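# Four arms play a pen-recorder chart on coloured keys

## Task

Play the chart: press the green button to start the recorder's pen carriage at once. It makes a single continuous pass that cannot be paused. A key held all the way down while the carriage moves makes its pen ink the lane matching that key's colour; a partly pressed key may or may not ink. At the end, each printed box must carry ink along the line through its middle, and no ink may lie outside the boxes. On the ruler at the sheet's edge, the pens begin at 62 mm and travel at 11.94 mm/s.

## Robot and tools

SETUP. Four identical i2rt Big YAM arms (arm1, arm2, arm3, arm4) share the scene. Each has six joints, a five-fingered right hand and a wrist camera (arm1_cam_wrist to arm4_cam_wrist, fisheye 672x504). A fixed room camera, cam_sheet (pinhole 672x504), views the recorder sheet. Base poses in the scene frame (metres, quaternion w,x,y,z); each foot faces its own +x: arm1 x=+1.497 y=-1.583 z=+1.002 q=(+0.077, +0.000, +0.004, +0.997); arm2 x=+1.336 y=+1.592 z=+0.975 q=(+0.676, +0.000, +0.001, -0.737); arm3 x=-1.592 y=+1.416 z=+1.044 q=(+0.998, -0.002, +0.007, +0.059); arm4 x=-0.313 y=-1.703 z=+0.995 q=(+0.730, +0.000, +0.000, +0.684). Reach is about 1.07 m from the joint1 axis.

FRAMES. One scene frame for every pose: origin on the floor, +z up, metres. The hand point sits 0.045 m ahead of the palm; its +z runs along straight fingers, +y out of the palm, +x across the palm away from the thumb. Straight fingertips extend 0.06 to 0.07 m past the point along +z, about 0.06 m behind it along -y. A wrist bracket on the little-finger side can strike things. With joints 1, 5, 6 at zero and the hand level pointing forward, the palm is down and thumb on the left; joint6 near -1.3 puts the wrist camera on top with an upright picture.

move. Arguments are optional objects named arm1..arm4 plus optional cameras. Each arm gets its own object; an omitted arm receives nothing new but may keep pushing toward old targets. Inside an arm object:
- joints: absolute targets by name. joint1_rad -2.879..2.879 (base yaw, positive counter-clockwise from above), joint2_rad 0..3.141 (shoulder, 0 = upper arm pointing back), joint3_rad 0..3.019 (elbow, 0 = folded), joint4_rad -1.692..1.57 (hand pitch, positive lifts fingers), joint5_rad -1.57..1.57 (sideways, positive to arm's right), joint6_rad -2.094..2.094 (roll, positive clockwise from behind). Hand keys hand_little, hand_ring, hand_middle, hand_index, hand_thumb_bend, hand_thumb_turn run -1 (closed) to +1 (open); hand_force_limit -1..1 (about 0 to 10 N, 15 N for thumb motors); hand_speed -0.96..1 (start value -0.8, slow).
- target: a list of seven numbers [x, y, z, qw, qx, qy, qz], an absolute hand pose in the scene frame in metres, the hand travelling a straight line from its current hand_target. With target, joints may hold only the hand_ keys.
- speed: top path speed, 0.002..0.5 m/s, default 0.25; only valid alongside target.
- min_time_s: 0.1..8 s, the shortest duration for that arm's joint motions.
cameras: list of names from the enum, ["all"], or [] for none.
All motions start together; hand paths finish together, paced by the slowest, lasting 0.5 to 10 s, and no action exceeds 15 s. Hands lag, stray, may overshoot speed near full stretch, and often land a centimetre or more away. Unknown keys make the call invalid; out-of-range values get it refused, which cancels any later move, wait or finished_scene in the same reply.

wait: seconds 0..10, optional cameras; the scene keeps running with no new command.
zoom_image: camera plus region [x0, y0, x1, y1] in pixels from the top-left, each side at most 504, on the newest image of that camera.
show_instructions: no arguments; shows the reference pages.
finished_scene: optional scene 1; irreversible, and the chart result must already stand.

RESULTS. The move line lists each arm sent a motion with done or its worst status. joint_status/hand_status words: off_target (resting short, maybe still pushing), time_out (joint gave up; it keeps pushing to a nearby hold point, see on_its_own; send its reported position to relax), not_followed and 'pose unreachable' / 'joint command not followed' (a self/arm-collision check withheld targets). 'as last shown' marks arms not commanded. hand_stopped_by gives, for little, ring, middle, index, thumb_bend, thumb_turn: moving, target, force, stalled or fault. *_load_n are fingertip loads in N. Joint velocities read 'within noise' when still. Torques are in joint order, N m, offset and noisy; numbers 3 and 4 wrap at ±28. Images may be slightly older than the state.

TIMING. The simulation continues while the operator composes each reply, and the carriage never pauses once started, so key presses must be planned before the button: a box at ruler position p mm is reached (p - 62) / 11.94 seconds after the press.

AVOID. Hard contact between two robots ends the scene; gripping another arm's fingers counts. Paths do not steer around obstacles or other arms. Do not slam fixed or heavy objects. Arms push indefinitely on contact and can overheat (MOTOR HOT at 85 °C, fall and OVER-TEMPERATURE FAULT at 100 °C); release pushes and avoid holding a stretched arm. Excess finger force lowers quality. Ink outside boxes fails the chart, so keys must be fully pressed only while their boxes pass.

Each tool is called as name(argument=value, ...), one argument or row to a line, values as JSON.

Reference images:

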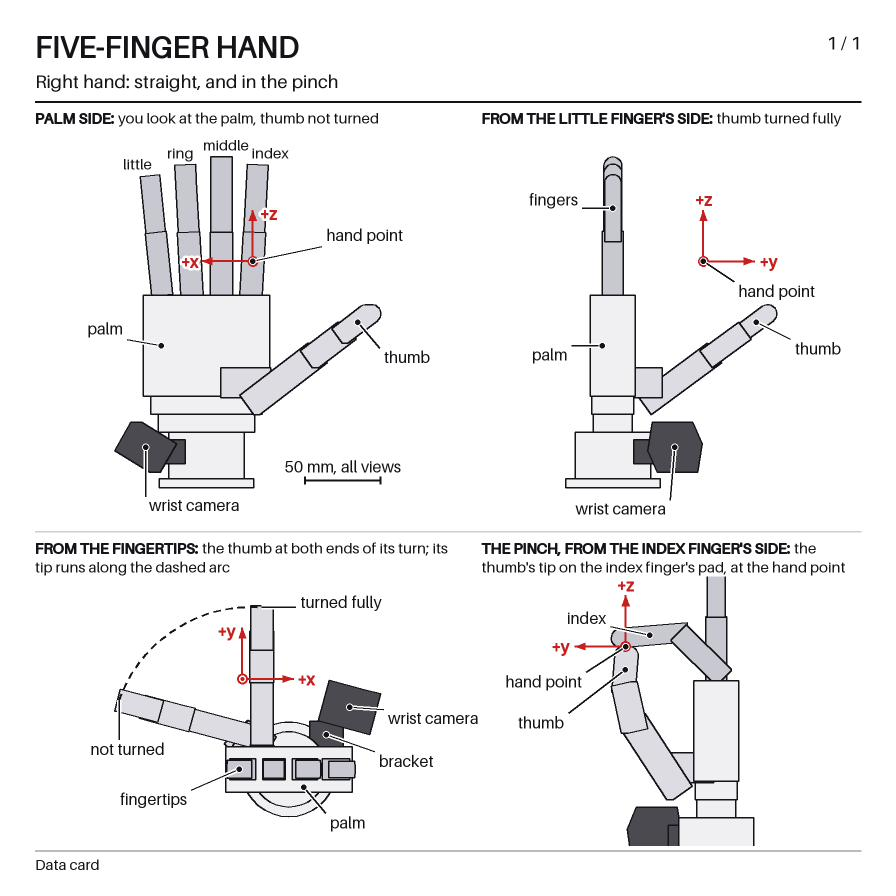

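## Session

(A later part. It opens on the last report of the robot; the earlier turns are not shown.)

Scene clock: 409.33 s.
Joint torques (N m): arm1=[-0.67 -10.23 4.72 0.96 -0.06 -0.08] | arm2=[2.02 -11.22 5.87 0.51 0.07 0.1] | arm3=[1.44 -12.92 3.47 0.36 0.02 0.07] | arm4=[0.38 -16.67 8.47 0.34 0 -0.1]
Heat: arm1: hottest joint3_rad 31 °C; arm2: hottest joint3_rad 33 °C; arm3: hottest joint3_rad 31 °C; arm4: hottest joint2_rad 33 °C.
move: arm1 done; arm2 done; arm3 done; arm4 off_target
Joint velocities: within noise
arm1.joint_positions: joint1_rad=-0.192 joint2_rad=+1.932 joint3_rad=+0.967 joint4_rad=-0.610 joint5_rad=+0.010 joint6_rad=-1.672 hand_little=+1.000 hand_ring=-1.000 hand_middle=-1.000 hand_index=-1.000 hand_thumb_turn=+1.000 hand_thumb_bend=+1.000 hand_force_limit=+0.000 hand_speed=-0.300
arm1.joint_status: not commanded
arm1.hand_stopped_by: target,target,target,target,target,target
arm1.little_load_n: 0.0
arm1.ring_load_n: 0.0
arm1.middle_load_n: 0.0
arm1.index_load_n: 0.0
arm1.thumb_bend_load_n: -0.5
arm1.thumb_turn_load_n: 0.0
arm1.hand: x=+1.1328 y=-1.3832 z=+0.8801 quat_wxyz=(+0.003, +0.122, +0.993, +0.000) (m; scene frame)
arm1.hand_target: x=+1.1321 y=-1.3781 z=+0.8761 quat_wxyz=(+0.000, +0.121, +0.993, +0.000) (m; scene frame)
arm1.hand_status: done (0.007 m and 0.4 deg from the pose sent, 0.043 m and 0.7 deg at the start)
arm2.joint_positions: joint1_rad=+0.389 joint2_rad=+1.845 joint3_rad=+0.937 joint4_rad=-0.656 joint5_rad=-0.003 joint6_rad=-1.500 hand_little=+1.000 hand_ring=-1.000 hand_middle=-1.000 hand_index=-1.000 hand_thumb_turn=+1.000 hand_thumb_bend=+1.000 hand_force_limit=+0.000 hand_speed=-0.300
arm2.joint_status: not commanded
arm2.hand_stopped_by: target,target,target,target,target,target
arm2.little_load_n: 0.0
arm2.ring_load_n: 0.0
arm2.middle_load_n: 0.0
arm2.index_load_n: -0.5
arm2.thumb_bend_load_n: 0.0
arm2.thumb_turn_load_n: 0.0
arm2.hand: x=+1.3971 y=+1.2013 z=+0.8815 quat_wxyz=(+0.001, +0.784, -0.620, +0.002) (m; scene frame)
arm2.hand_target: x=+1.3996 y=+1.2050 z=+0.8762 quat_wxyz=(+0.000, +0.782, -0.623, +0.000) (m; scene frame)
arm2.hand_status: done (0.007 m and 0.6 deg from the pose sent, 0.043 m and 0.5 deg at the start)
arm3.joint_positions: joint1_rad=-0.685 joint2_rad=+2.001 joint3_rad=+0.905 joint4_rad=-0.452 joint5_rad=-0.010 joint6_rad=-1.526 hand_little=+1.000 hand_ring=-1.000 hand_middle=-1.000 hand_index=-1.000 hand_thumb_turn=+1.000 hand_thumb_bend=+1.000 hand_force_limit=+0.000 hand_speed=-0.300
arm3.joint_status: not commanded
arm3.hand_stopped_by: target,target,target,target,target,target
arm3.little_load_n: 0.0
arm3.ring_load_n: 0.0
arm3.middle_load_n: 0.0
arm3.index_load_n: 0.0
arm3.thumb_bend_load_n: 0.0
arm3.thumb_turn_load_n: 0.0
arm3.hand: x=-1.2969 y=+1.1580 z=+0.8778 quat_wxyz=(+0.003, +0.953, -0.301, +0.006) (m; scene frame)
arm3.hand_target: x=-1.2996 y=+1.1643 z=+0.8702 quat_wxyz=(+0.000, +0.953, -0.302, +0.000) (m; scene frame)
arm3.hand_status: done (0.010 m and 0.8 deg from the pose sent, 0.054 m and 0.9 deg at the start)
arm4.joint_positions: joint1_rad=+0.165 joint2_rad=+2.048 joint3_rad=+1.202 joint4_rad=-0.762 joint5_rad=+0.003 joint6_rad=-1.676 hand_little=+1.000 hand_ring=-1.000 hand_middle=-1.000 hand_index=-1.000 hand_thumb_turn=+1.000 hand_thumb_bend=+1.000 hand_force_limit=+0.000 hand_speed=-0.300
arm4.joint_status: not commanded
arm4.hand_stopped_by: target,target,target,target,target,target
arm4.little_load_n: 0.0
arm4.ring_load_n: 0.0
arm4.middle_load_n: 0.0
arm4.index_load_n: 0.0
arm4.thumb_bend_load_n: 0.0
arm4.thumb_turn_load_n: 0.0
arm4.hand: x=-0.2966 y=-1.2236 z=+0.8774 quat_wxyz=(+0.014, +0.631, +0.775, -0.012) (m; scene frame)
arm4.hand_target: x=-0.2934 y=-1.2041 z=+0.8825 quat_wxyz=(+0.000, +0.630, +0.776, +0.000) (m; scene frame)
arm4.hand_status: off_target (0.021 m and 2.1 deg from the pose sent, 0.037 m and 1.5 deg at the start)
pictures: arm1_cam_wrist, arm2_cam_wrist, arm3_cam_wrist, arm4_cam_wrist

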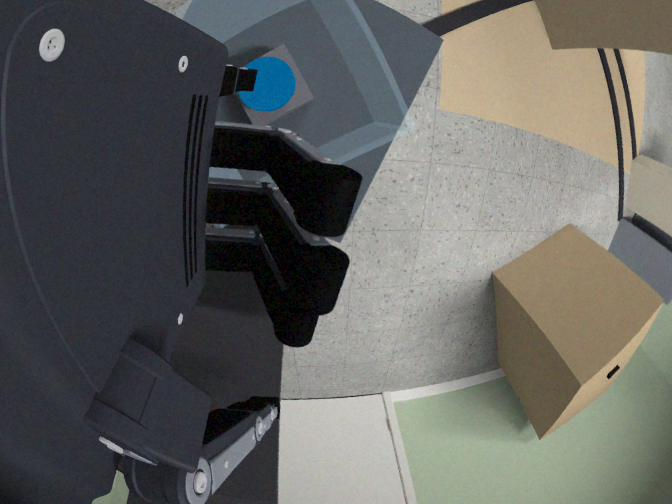

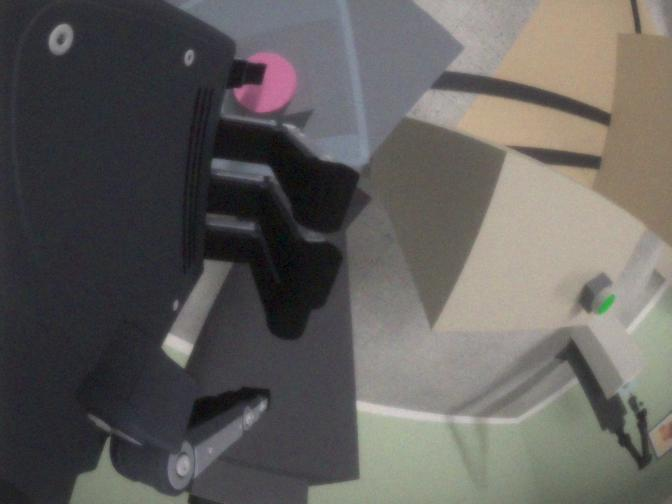

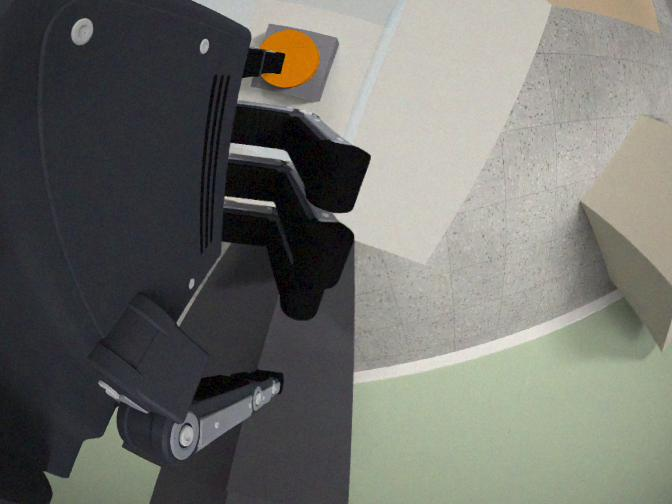

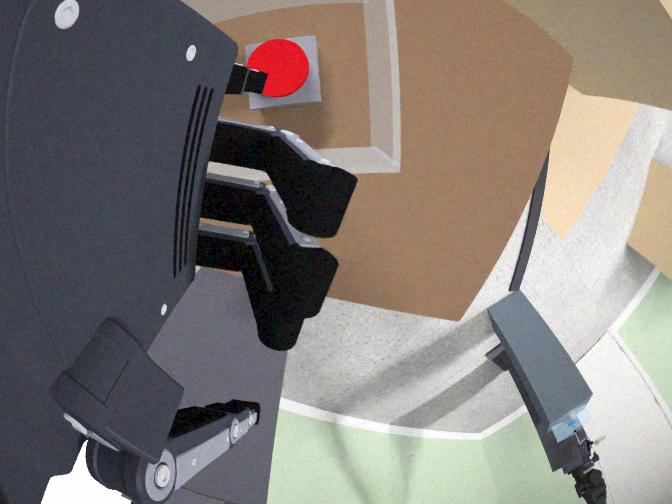

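move(
  arm1={"target":[1.132,-1.378,0.864,0,0.1210,0.9926,0],"speed":0.08},
  arm2={"target":[1.3996,1.207,0.864,0,0.7818,-0.6235,0],"speed":0.08},
  arm3={"target":[-1.2995,1.1643,0.858,0,0.9531,-0.3026,0],"speed":0.08},
  arm4={"target":[-0.2915,-1.1937,0.872,0,0.6303,0.7764,0],"speed":0.08},
  cameras=[],
)

move(
  arm1={"target":[1.132,-1.378,0.856,0,0.1210,0.9926,0],"speed":0.08},
  arm2={"target":[1.3996,1.207,0.856,0,0.7818,-0.6235,0],"speed":0.08},
  arm3={"target":[-1.2995,1.1643,0.850,0,0.9531,-0.3026,0],"speed":0.08},
  arm4={"target":[-0.2915,-1.1937,0.864,0,0.6303,0.7764,0],"speed":0.08},
  cameras=["arm1_cam_wrist","arm2_cam_wrist","arm3_cam_wrist","arm4_cam_wrist"],
)

zoom_image(
  camera="arm1_cam_wrist",
  region=[200, 0, 440, 180],
)

zoom_image(
  camera="arm2_cam_wrist",
  region=[200, 0, 440, 180],
)

zoom_image(
  camera="arm3_cam_wrist",
  region=[200, 0, 440, 180],
)

zoom_image(
  camera="arm4_cam_wrist",
  region=[200, 0, 440, 180],
)

Scene clock: 424.63 s.
Joint torques (N m): arm1=[-0.56 -10.23 4.53 0.98 -0.07 -0.09] | arm2=[1.9 -10.93 5.63 0.54 0.07 0.1] | arm3=[0.79 -12.51 3.55 0.32 0.01 0.11] | arm4=[0.03 -17.03 8.5 0.24 0 -0.11]
Heat: arm1: hottest joint3_rad 30 °C; arm2: hottest joint3_rad 32 °C; arm3: hottest joint2_rad 30 °C; arm4: hottest joint2_rad 33 °C.
move: arm1 done; arm2 done; arm3 off_target; arm4 off_target
Joint velocities: within noise
arm1.joint_positions: joint1_rad=-0.192 joint2_rad=+1.958 joint3_rad=+0.967 joint4_rad=-0.581 joint5_rad=+0.010 joint6_rad=-1.672 hand_little=+1.000 hand_ring=-1.000 hand_middle=-1.000 hand_index=-1.000 hand_thumb_turn=+1.000 hand_thumb_bend=+1.000 hand_force_limit=+0.000 hand_speed=-0.300
arm1.joint_status: not commanded
arm1.hand_stopped_by: target,target,target,target,target,target
arm1.little_load_n: 0.0
arm1.ring_load_n: 0.0
arm1.middle_load_n: 0.5
arm1.index_load_n: 0.0
arm1.thumb_bend_load_n: 0.0
arm1.thumb_turn_load_n: 0.0
arm1.hand: x=+1.1316 y=-1.3828 z=+0.8693 quat_wxyz=(+0.002, +0.122, +0.993, +0.001) (m; scene frame)
arm1.hand_target: x=+1.1320 y=-1.3781 z=+0.8641 quat_wxyz=(+0.000, +0.121, +0.993, +0.000) (m; scene frame)
arm1.hand_status: done (0.007 m and 0.2 deg from the pose sent, 0.017 m and 0.4 deg at the start)
arm2.joint_positions: joint1_rad=+0.390 joint2_rad=+1.867 joint3_rad=+0.928 joint4_rad=-0.622 joint5_rad=-0.003 joint6_rad=-1.498 hand_little=+1.000 hand_ring=-1.000 hand_middle=-1.000 hand_index=-1.000 hand_thumb_turn=+1.000 hand_thumb_bend=+1.000 hand_force_limit=+0.000 hand_speed=-0.300
arm2.joint_status: not commanded
arm2.hand_stopped_by: target,target,target,target,target,target
arm2.little_load_n: 0.0
arm2.ring_load_n: 0.0
arm2.middle_load_n: 0.0
arm2.index_load_n: 0.0
arm2.thumb_bend_load_n: 0.0
arm2.thumb_turn_load_n: 0.0
arm2.hand: x=+1.3973 y=+1.2024 z=+0.8706 quat_wxyz=(+0.002, +0.784, -0.620, +0.004) (m; scene frame)
arm2.hand_target: x=+1.3995 y=+1.2071 z=+0.8641 quat_wxyz=(+0.000, +0.782, -0.624, +0.000) (m; scene frame)
arm2.hand_status: done (0.008 m and 0.7 deg from the pose sent, 0.018 m and 0.6 deg at the start)
arm3.joint_positions: joint1_rad=-0.685 joint2_rad=+2.029 joint3_rad=+0.905 joint4_rad=-0.424 joint5_rad=-0.010 joint6_rad=-1.526 hand_little=+1.000 hand_ring=-1.000 hand_middle=-1.000 hand_index=-1.000 hand_thumb_turn=+1.000 hand_thumb_bend=+1.000 hand_force_limit=+0.000 hand_speed=-0.300
arm3.joint_status: not commanded
arm3.hand_stopped_by: target,target,target,target,target,target
arm3.little_load_n: 0.0
arm3.ring_load_n: 0.0
arm3.middle_load_n: 0.0
arm3.index_load_n: 0.0
arm3.thumb_bend_load_n: 0.0
arm3.thumb_turn_load_n: 0.0
arm3.hand: x=-1.2978 y=+1.1584 z=+0.8667 quat_wxyz=(+0.003, +0.953, -0.302, +0.006) (m; scene frame)
arm3.hand_target: x=-1.2996 y=+1.1642 z=+0.8583 quat_wxyz=(+0.000, +0.953, -0.303, +0.000) (m; scene frame)
arm3.hand_status: off_target (0.011 m and 0.8 deg from the pose sent, 0.021 m and 0.8 deg at the start)
arm4.joint_positions: joint1_rad=+0.163 joint2_rad=+2.080 joint3_rad=+1.235 joint4_rad=-0.756 joint5_rad=+0.003 joint6_rad=-1.679 hand_little=+1.000 hand_ring=-1.000 hand_middle=-1.000 hand_index=-1.000 hand_thumb_turn=+1.000 hand_thumb_bend=+1.000 hand_force_limit=+0.000 hand_speed=-0.300
arm4.joint_status: not commanded
arm4.hand_stopped_by: target,target,target,target,target,target
arm4.little_load_n: 0.5
arm4.ring_load_n: 0.0
arm4.middle_load_n: 0.0
arm4.index_load_n: 0.0
arm4.thumb_bend_load_n: 0.0
arm4.thumb_turn_load_n: 0.0
arm4.hand: x=-0.2970 y=-1.2119 z=+0.8696 quat_wxyz=(+0.011, +0.631, +0.776, -0.010) (m; scene frame)
arm4.hand_target: x=-0.2914 y=-1.1940 z=+0.8726 quat_wxyz=(+0.000, +0.630, +0.776, +0.000) (m; scene frame)
arm4.hand_status: off_target (0.019 m and 1.7 deg from the pose sent, 0.031 m and 2.2 deg at the start)
pictures: none
No camera images: "cameras" was empty.

Scene clock: 425.60 s.
Joint torques (N m): arm1=[-0.67 -10.23 4.42 0.98 -0.06 -0.08] | arm2=[1.9 -10.81 5.41 0.58 0.08 0.1] | arm3=[1.2 -12.69 3.69 0.35 0 0.07] | arm4=[0.03 -16.73 8.35 0.34 0.01 -0.12]
Heat: arm1: hottest joint3_rad 30 °C; arm2: hottest joint3_rad 32 °C; arm3: hottest joint2_rad 30 °C; arm4: hottest joint2_rad 33 °C.
move: arm1 done; arm2 done; arm3 off_target; arm4 off_target
Joint velocities: within noise
arm1.joint_positions: joint1_rad=-0.192 joint2_rad=+1.976 joint3_rad=+0.967 joint4_rad=-0.562 joint5_rad=+0.010 joint6_rad=-1.672 hand_little=+1.000 hand_ring=-1.000 hand_middle=-1.000 hand_index=-1.000 hand_thumb_turn=+1.000 hand_thumb_bend=+1.000 hand_force_limit=+0.000 hand_speed=-0.300
arm1.joint_status: not commanded
arm1.hand_stopped_by: target,target,target,target,target,target
arm1.little_load_n: 0.0
arm1.ring_load_n: 0.0
arm1.middle_load_n: 0.5
arm1.index_load_n: 0.0
arm1.thumb_bend_load_n: 0.0
arm1.thumb_turn_load_n: 0.0
arm1.hand: x=+1.1314 y=-1.3828 z=+0.8617 quat_wxyz=(+0.001, +0.122, +0.993, +0.001) (m; scene frame)
arm1.hand_target: x=+1.1320 y=-1.3781 z=+0.8562 quat_wxyz=(+0.000, +0.121, +0.993, +0.000) (m; scene frame)
arm1.hand_status: done (0.008 m and 0.2 deg from the pose sent, 0.014 m and 0.3 deg at the start)
arm2.joint_positions: joint1_rad=+0.390 joint2_rad=+1.882 joint3_rad=+0.928 joint4_rad=-0.603 joint5_rad=-0.003 joint6_rad=-1.498 hand_little=+1.000 hand_ring=-1.000 hand_middle=-1.000 hand_index=-1.000 hand_thumb_turn=+1.000 hand_thumb_bend=+1.000 hand_force_limit=+0.000 hand_speed=-0.300
arm2.joint_status: not commanded
arm2.hand_stopped_by: target,target,target,target,target,target
arm2.little_load_n: 0.0
arm2.ring_load_n: 0.0
arm2.middle_load_n: 0.0
arm2.index_load_n: 0.0
arm2.thumb_bend_load_n: 0.0
arm2.thumb_turn_load_n: 0.0
arm2.hand: x=+1.3977 y=+1.2009 z=+0.8644 quat_wxyz=(+0.003, +0.784, -0.620, +0.005) (m; scene frame)
arm2.hand_target: x=+1.3995 y=+1.2071 z=+0.8562 quat_wxyz=(+0.000, +0.782, -0.624, +0.000) (m; scene frame)
arm2.hand_status: done (0.010 m and 0.9 deg from the pose sent, 0.016 m and 0.7 deg at the start)
arm3.joint_positions: joint1_rad=-0.684 joint2_rad=+2.048 joint3_rad=+0.905 joint4_rad=-0.406 joint5_rad=-0.010 joint6_rad=-1.525 hand_little=+1.000 hand_ring=-1.000 hand_middle=-1.000 hand_index=-1.000 hand_thumb_turn=+1.000 hand_thumb_bend=+1.000 hand_force_limit=+0.000 hand_speed=-0.300
arm3.joint_status: not commanded
arm3.hand_stopped_by: target,target,target,target,target,target
arm3.little_load_n: 0.0
arm3.ring_load_n: 0.0
arm3.middle_load_n: 0.0
arm3.index_load_n: 0.0
arm3.thumb_bend_load_n: 0.0
arm3.thumb_turn_load_n: 0.0
arm3.hand: x=-1.2986 y=+1.1590 z=+0.8594 quat_wxyz=(+0.002, +0.953, -0.302, +0.006) (m; scene frame)
arm3.hand_target: x=-1.2997 y=+1.1644 z=+0.8502 quat_wxyz=(+0.000, +0.953, -0.303, +0.000) (m; scene frame)
arm3.hand_status: off_target (0.011 m and 0.8 deg from the pose sent, 0.018 m and 0.8 deg at the start)
arm4.joint_positions: joint1_rad=+0.163 joint2_rad=+2.095 joint3_rad=+1.235 joint4_rad=-0.741 joint5_rad=+0.003 joint6_rad=-1.679 hand_little=+1.000 hand_ring=-1.000 hand_middle=-1.000 hand_index=-1.000 hand_thumb_turn=+1.000 hand_thumb_bend=+1.000 hand_force_limit=+0.000 hand_speed=-0.300
arm4.joint_status: not commanded
arm4.hand_stopped_by: target,target,target,target,target,target
arm4.little_load_n: 0.0
arm4.ring_load_n: 0.0
arm4.middle_load_n: 0.0
arm4.index_load_n: 0.0
arm4.thumb_bend_load_n: -0.5
arm4.thumb_turn_load_n: 0.0
arm4.hand: x=-0.2970 y=-1.2118 z=+0.8622 quat_wxyz=(+0.012, +0.631, +0.776, -0.010) (m; scene frame)
arm4.hand_target: x=-0.2914 y=-1.1941 z=+0.8645 quat_wxyz=(+0.000, +0.630, +0.776, +0.000) (m; scene frame)
arm4.hand_status: off_target (0.019 m and 1.8 deg from the pose sent, 0.020 m and 1.8 deg at the start)
pictures: arm1_cam_wrist, arm2_cam_wrist, arm3_cam_wrist, arm4_cam_wrist

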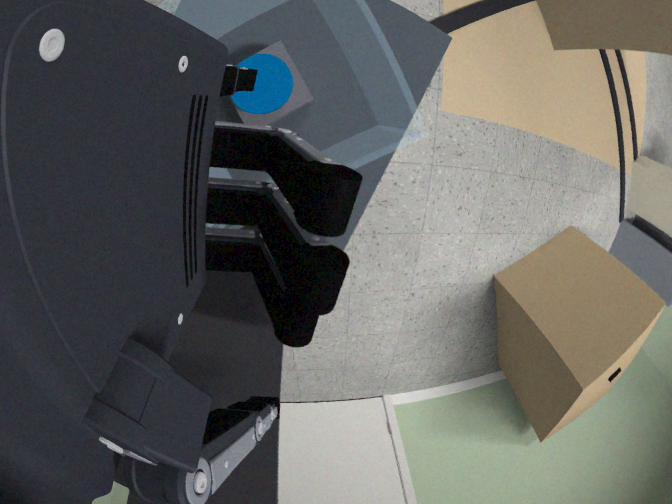

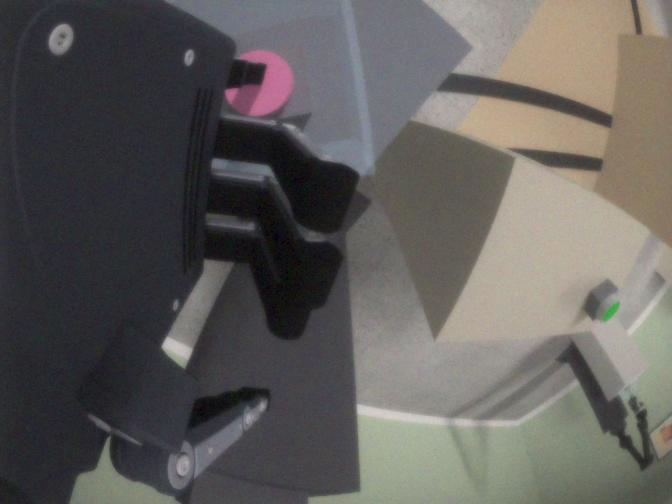

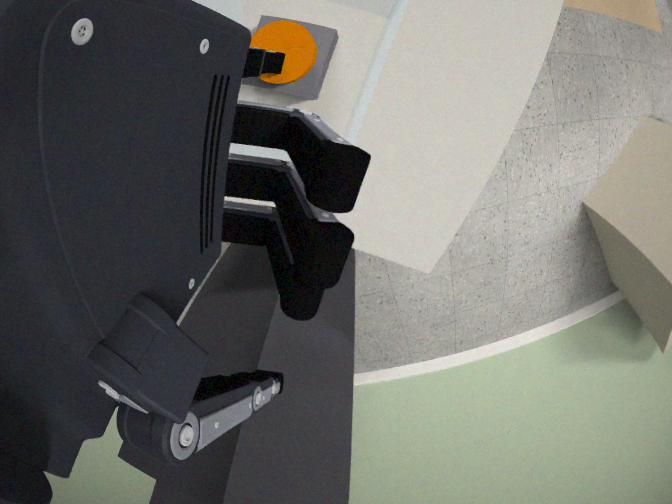

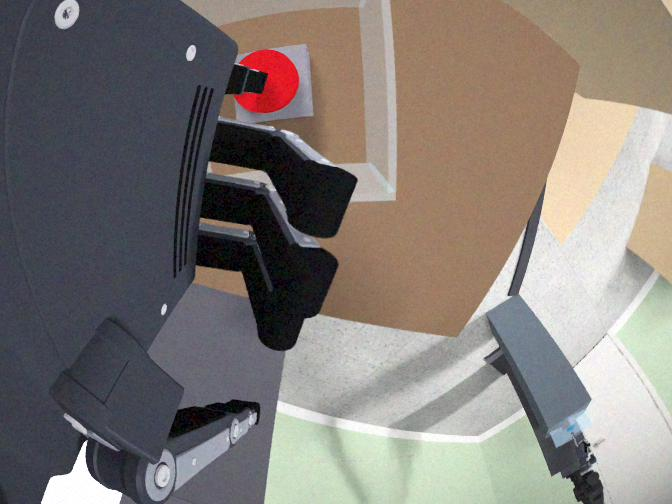

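Scaled by 2.100 from the camera's 672x504 image, which has a finer 960x720 frame.

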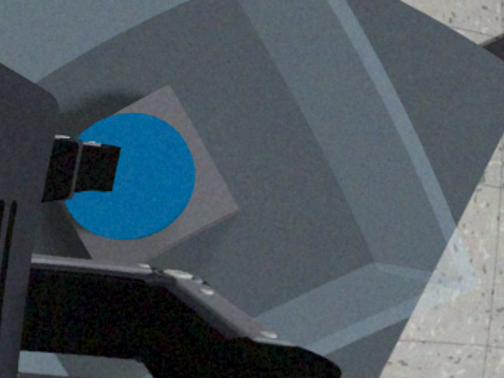

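Scaled by 2.100 from the camera's 672x504 image, which has a finer 960x720 frame.

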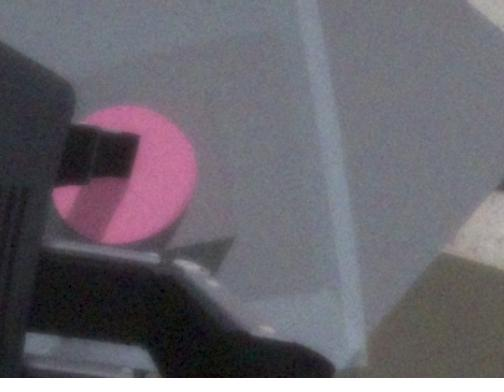

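Scaled by 2.100 from the camera's 672x504 image, which has a finer 960x720 frame.

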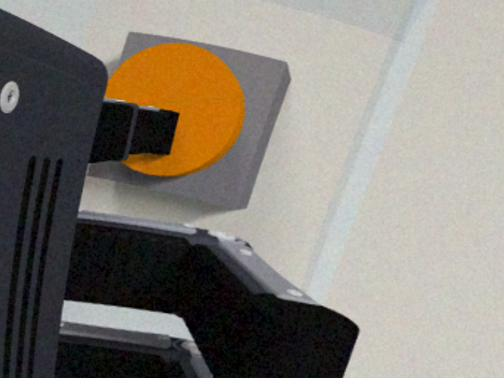

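Scaled by 2.100 from the camera's 672x504 image, which has a finer 960x720 frame.

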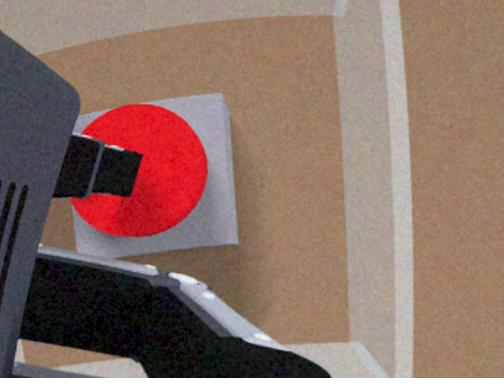

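move(
  arm1={"target":[1.132,-1.378,0.848,0,0.1210,0.9926,0],"speed":0.08},
  arm2={"target":[1.3996,1.207,0.848,0,0.7818,-0.6235,0],"speed":0.08},
  arm3={"target":[-1.2955,1.1615,0.842,0,0.9531,-0.3026,0],"speed":0.08},
  arm4={"target":[-0.2915,-1.1937,0.856,0,0.6303,0.7764,0],"speed":0.08},
  cameras=[],
)

move(
  arm1={"target":[1.132,-1.378,0.840,0,0.1210,0.9926,0],"speed":0.08},
  arm2={"target":[1.3996,1.207,0.840,0,0.7818,-0.6235,0],"speed":0.08},
  arm3={"target":[-1.2955,1.1615,0.834,0,0.9531,-0.3026,0],"speed":0.08},
  arm4={"target":[-0.2915,-1.1937,0.848,0,0.6303,0.7764,0],"speed":0.08},
  cameras=["arm1_cam_wrist","arm2_cam_wrist","arm3_cam_wrist","arm4_cam_wrist"],
)

zoom_image(
  camera="arm1_cam_wrist",
  region=[200, 0, 440, 180],
)

zoom_image(
  camera="arm2_cam_wrist",
  region=[200, 0, 440, 180],
)

zoom_image(
  camera="arm3_cam_wrist",
  region=[200, 0, 440, 180],
)

zoom_image(
  camera="arm4_cam_wrist",
  region=[200, 0, 440, 180],
)

Scene clock: 442.83 s.
Joint torques (N m): arm1=[-0.67 -10.29 4.38 0.98 -0.07 -0.08] | arm2=[1.9 -9.76 5.22 0.94 0.07 0.1] | arm3=[1.61 -11.22 5.05 0.31 0.02 0.08] | arm4=[-0.03 -16.5 8.23 0.32 -0.01 -0.11]
Heat: arm1: hottest joint3_rad 30 °C; arm2: hottest joint3_rad 31 °C; arm3: hottest joint2_rad 30 °C; arm4: hottest joint2_rad 33 °C.
move: arm1 done; arm2 off_target; arm3 off_target; arm4 off_target
Joint velocities: within noise
arm1.joint_positions: joint1_rad=-0.192 joint2_rad=+1.995 joint3_rad=+0.967 joint4_rad=-0.543 joint5_rad=+0.010 joint6_rad=-1.672 hand_little=+1.000 hand_ring=-1.000 hand_middle=-1.000 hand_index=-1.000 hand_thumb_turn=+1.000 hand_thumb_bend=+1.000 hand_force_limit=+0.000 hand_speed=-0.300
arm1.joint_status: not commanded
arm1.hand_stopped_by: target,target,target,target,target,target
arm1.little_load_n: 0.0
arm1.ring_load_n: 0.0
arm1.middle_load_n: 0.0
arm1.index_load_n: 0.0
arm1.thumb_bend_load_n: 0.0
arm1.thumb_turn_load_n: 0.0
arm1.hand: x=+1.1317 y=-1.3830 z=+0.8537 quat_wxyz=(+0.002, +0.122, +0.993, +0.001) (m; scene frame)
arm1.hand_target: x=+1.1320 y=-1.3781 z=+0.8482 quat_wxyz=(+0.000, +0.121, +0.993, +0.000) (m; scene frame)
arm1.hand_status: done (0.008 m and 0.2 deg from the pose sent, 0.015 m and 0.2 deg at the start)
arm2.joint_positions: joint1_rad=+0.390 joint2_rad=+1.889 joint3_rad=+0.928 joint4_rad=-0.592 joint5_rad=-0.003 joint6_rad=-1.498 hand_little=+1.000 hand_ring=-1.000 hand_middle=-1.000 hand_index=-1.000 hand_thumb_turn=+1.000 hand_thumb_bend=+1.000 hand_force_limit=+0.000 hand_speed=-0.300
arm2.joint_status: not commanded
arm2.hand_stopped_by: target,target,target,target,target,target
arm2.little_load_n: 0.0
arm2.ring_load_n: 0.0
arm2.middle_load_n: 0.0
arm2.index_load_n: 0.0
arm2.thumb_bend_load_n: 0.0
arm2.thumb_turn_load_n: 0.0
arm2.hand: x=+1.3980 y=+1.1999 z=+0.8613 quat_wxyz=(+0.004, +0.784, -0.620, +0.007) (m; scene frame)
arm2.hand_target: x=+1.3994 y=+1.2073 z=+0.8486 quat_wxyz=(+0.000, +0.782, -0.623, +0.000) (m; scene frame)
arm2.hand_status: off_target (0.015 m and 1.0 deg from the pose sent, 0.018 m and 0.8 deg at the start)
arm3.joint_positions: joint1_rad=-0.684 joint2_rad=+2.058 joint3_rad=+0.905 joint4_rad=-0.395 joint5_rad=-0.010 joint6_rad=-1.525 hand_little=+1.000 hand_ring=-1.000 hand_middle=-1.000 hand_index=-1.000 hand_thumb_turn=+1.000 hand_thumb_bend=+1.000 hand_force_limit=+0.000 hand_speed=-0.300
arm3.joint_status: not commanded
arm3.hand_stopped_by: target,target,target,target,target,target
arm3.little_load_n: 0.0
arm3.ring_load_n: 0.0
arm3.middle_load_n: 0.0
arm3.index_load_n: 0.0
arm3.thumb_bend_load_n: 0.0
arm3.thumb_turn_load_n: 0.0
arm3.hand: x=-1.2989 y=+1.1592 z=+0.8555 quat_wxyz=(+0.002, +0.953, -0.302, +0.006) (m; scene frame)
arm3.hand_target: x=-1.2958 y=+1.1617 z=+0.8424 quat_wxyz=(+0.000, +0.953, -0.303, +0.000) (m; scene frame)
arm3.hand_status: off_target (0.014 m and 0.8 deg from the pose sent, 0.018 m and 0.8 deg at the start)
arm4.joint_positions: joint1_rad=+0.163 joint2_rad=+2.107 joint3_rad=+1.236 joint4_rad=-0.726 joint5_rad=+0.003 joint6_rad=-1.679 hand_little=+1.000 hand_ring=-1.000 hand_middle=-1.000 hand_index=-1.000 hand_thumb_turn=+1.000 hand_thumb_bend=+1.000 hand_force_limit=+0.000 hand_speed=-0.300
arm4.joint_status: not commanded
arm4.hand_stopped_by: target,target,target,target,target,target
arm4.little_load_n: 0.0
arm4.ring_load_n: 0.0
arm4.middle_load_n: 0.0
arm4.index_load_n: 0.0
arm4.thumb_bend_load_n: -0.5
arm4.thumb_turn_load_n: 0.5
arm4.hand: x=-0.2971 y=-1.2103 z=+0.8566 quat_wxyz=(+0.010, +0.630, +0.776, -0.008) (m; scene frame)
arm4.hand_target: x=-0.2914 y=-1.1942 z=+0.8564 quat_wxyz=(+0.000, +0.630, +0.776, +0.000) (m; scene frame)
arm4.hand_status: off_target (0.017 m and 1.5 deg from the pose sent, 0.020 m and 1.8 deg at the start)
pictures: none
No camera images: "cameras" was empty.

Scene clock: 443.80 s.
Joint torques (N m): arm1=[-0.73 -10.17 4.36 1.01 -0.07 -0.08] | arm2=[1.96 -8.7 5.24 1.35 0.08 0.1] | arm3=[1.38 -9.11 5.2 0.9 0.05 0.03] | arm4=[0.15 -15.56 8.18 0.64 -0.01 -0.11]
Heat: arm1: hottest joint3_rad 30 °C; arm2: hottest joint3_rad 31 °C; arm3: hottest joint2_rad 30 °C; arm4: hottest joint2_rad 33 °C.
move: arm1 done; arm2 off_target; arm3 off_target; arm4 off_target
Joint velocities: within noise
arm1.joint_positions: joint1_rad=-0.192 joint2_rad=+2.013 joint3_rad=+0.967 joint4_rad=-0.525 joint5_rad=+0.010 joint6_rad=-1.672 hand_little=+1.000 hand_ring=-1.000 hand_middle=-1.000 hand_index=-1.000 hand_thumb_turn=+1.000 hand_thumb_bend=+1.000 hand_force_limit=+0.000 hand_speed=-0.300
arm1.joint_status: not commanded
arm1.hand_stopped_by: target,target,target,target,target,target
arm1.little_load_n: 0.0
arm1.ring_load_n: 0.0
arm1.middle_load_n: 0.0
arm1.index_load_n: 0.5
arm1.thumb_bend_load_n: 0.0
arm1.thumb_turn_load_n: 0.0
arm1.hand: x=+1.1319 y=-1.3831 z=+0.8462 quat_wxyz=(+0.002, +0.122, +0.993, +0.001) (m; scene frame)
arm1.hand_target: x=+1.1321 y=-1.3781 z=+0.8402 quat_wxyz=(+0.000, +0.121, +0.993, +0.000) (m; scene frame)
arm1.hand_status: done (0.008 m and 0.2 deg from the pose sent, 0.014 m and 0.2 deg at the start)
arm2.joint_positions: joint1_rad=+0.390 joint2_rad=+1.894 joint3_rad=+0.926 joint4_rad=-0.584 joint5_rad=-0.003 joint6_rad=-1.498 hand_little=+1.000 hand_ring=-1.000 hand_middle=-1.000 hand_index=-1.000 hand_thumb_turn=+1.000 hand_thumb_bend=+1.000 hand_force_limit=+0.000 hand_speed=-0.300
arm2.joint_status: not commanded
arm2.hand_stopped_by: target,target,target,target,target,target
arm2.little_load_n: 0.0
arm2.ring_load_n: 0.0
arm2.middle_load_n: 0.0
arm2.index_load_n: 0.0
arm2.thumb_bend_load_n: -0.5
arm2.thumb_turn_load_n: 0.0
arm2.hand: x=+1.3980 y=+1.1999 z=+0.8589 quat_wxyz=(+0.005, +0.784, -0.621, +0.008) (m; scene frame)
arm2.hand_target: x=+1.3993 y=+1.2076 z=+0.8411 quat_wxyz=(+0.000, +0.782, -0.624, +0.000) (m; scene frame)
arm2.hand_status: off_target (0.020 m and 1.1 deg from the pose sent, 0.023 m and 1.0 deg at the start)
arm3.joint_positions: joint1_rad=-0.684 joint2_rad=+2.061 joint3_rad=+0.905 joint4_rad=-0.391 joint5_rad=-0.010 joint6_rad=-1.525 hand_little=+1.000 hand_ring=-1.000 hand_middle=-1.000 hand_index=-1.000 hand_thumb_turn=+1.000 hand_thumb_bend=+1.000 hand_force_limit=+0.000 hand_speed=-0.300
arm3.joint_status: not commanded
arm3.hand_stopped_by: target,target,target,target,target,target
arm3.little_load_n: 0.0
arm3.ring_load_n: 0.0
arm3.middle_load_n: 0.0
arm3.index_load_n: 0.0
arm3.thumb_bend_load_n: 0.0
arm3.thumb_turn_load_n: 0.0
arm3.hand: x=-1.2988 y=+1.1591 z=+0.8541 quat_wxyz=(+0.003, +0.953, -0.302, +0.007) (m; scene frame)
arm3.hand_target: x=-1.2962 y=+1.1620 z=+0.8350 quat_wxyz=(+0.000, +0.953, -0.303, +0.000) (m; scene frame)
arm3.hand_status: off_target (0.021 m and 0.9 deg from the pose sent, 0.022 m and 0.8 deg at the start)
arm4.joint_positions: joint1_rad=+0.163 joint2_rad=+2.109 joint3_rad=+1.236 joint4_rad=-0.717 joint5_rad=+0.003 joint6_rad=-1.679 hand_little=+1.000 hand_ring=-1.000 hand_middle=-1.000 hand_index=-1.000 hand_thumb_turn=+1.000 hand_thumb_bend=+1.000 hand_force_limit=+0.000 hand_speed=-0.300
arm4.joint_status: not commanded
arm4.hand_stopped_by: target,target,target,target,target,target
arm4.little_load_n: 0.0
arm4.ring_load_n: 0.0
arm4.middle_load_n: 0.0
arm4.index_load_n: 0.0
arm4.thumb_bend_load_n: 0.0
arm4.thumb_turn_load_n: 0.0
arm4.hand: x=-0.2973 y=-1.2086 z=+0.8552 quat_wxyz=(+0.008, +0.631, +0.776, -0.006) (m; scene frame)
arm4.hand_target: x=-0.2914 y=-1.1943 z=+0.8485 quat_wxyz=(+0.000, +0.630, +0.776, +0.000) (m; scene frame)
arm4.hand_status: off_target (0.018 m and 1.1 deg from the pose sent, 0.019 m and 1.5 deg at the start)
pictures: arm1_cam_wrist, arm2_cam_wrist, arm3_cam_wrist, arm4_cam_wrist

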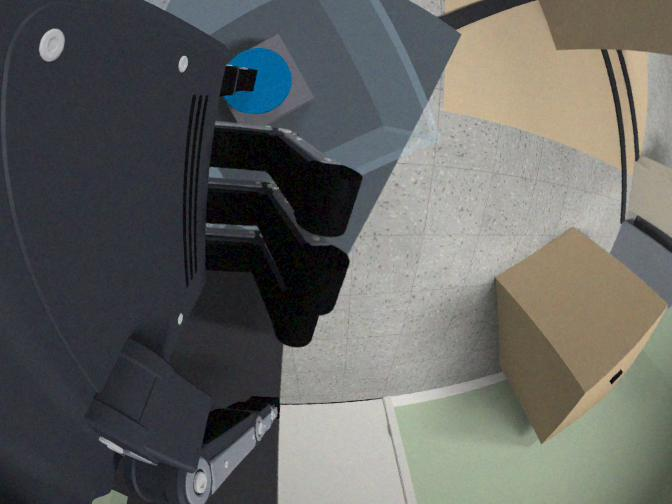

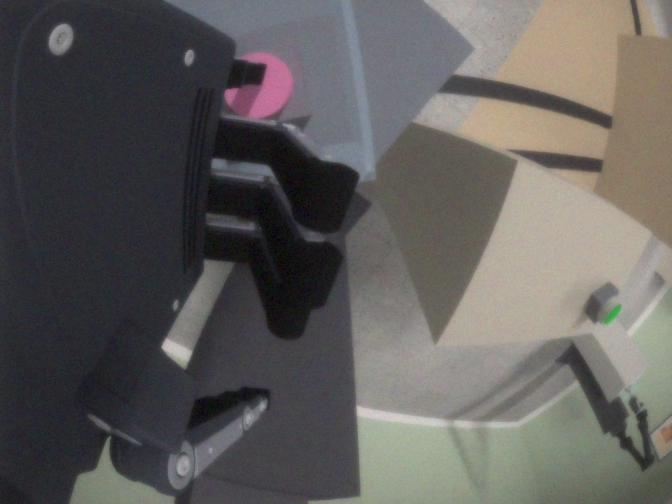

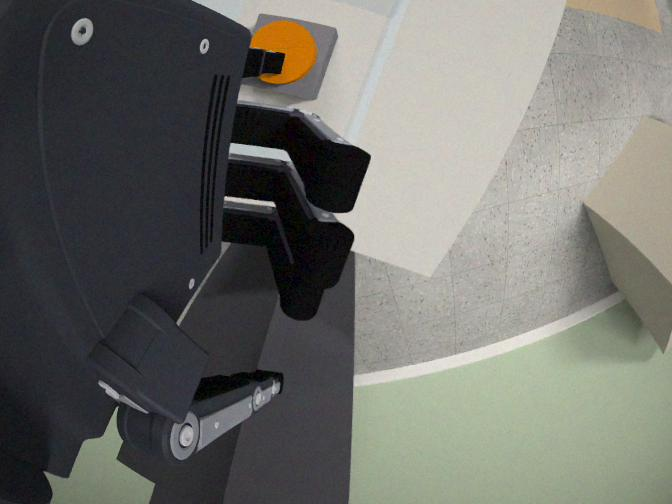

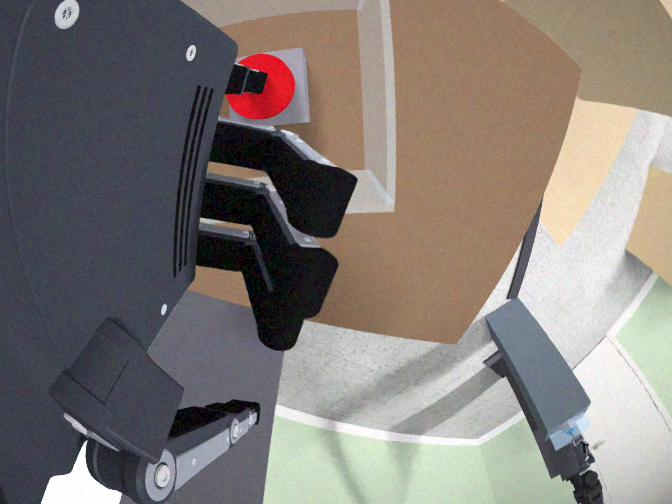

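Scaled by 2.100 from the camera's 672x504 image, which has a finer 960x720 frame.

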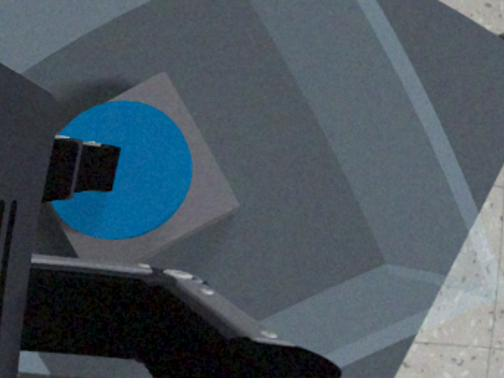

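Scaled by 2.100 from the camera's 672x504 image, which has a finer 960x720 frame.

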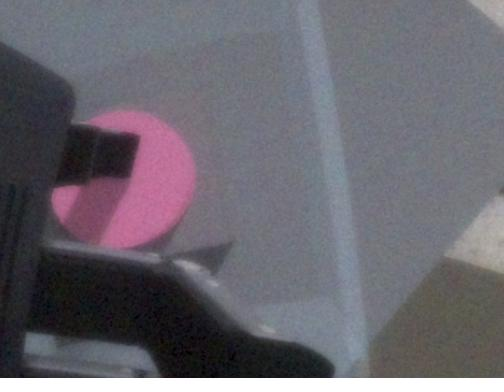

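Scaled by 2.100 from the camera's 672x504 image, which has a finer 960x720 frame.

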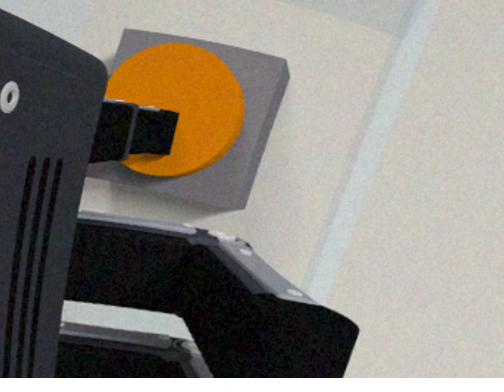

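Scaled by 2.100 from the camera's 672x504 image, which has a finer 960x720 frame.

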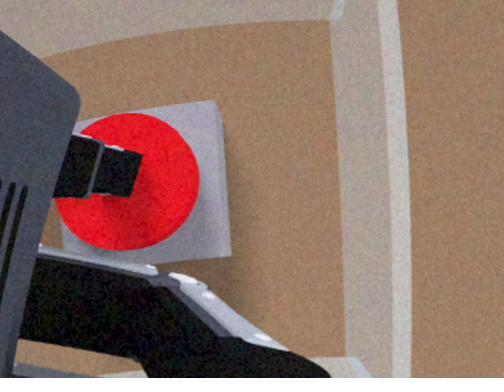

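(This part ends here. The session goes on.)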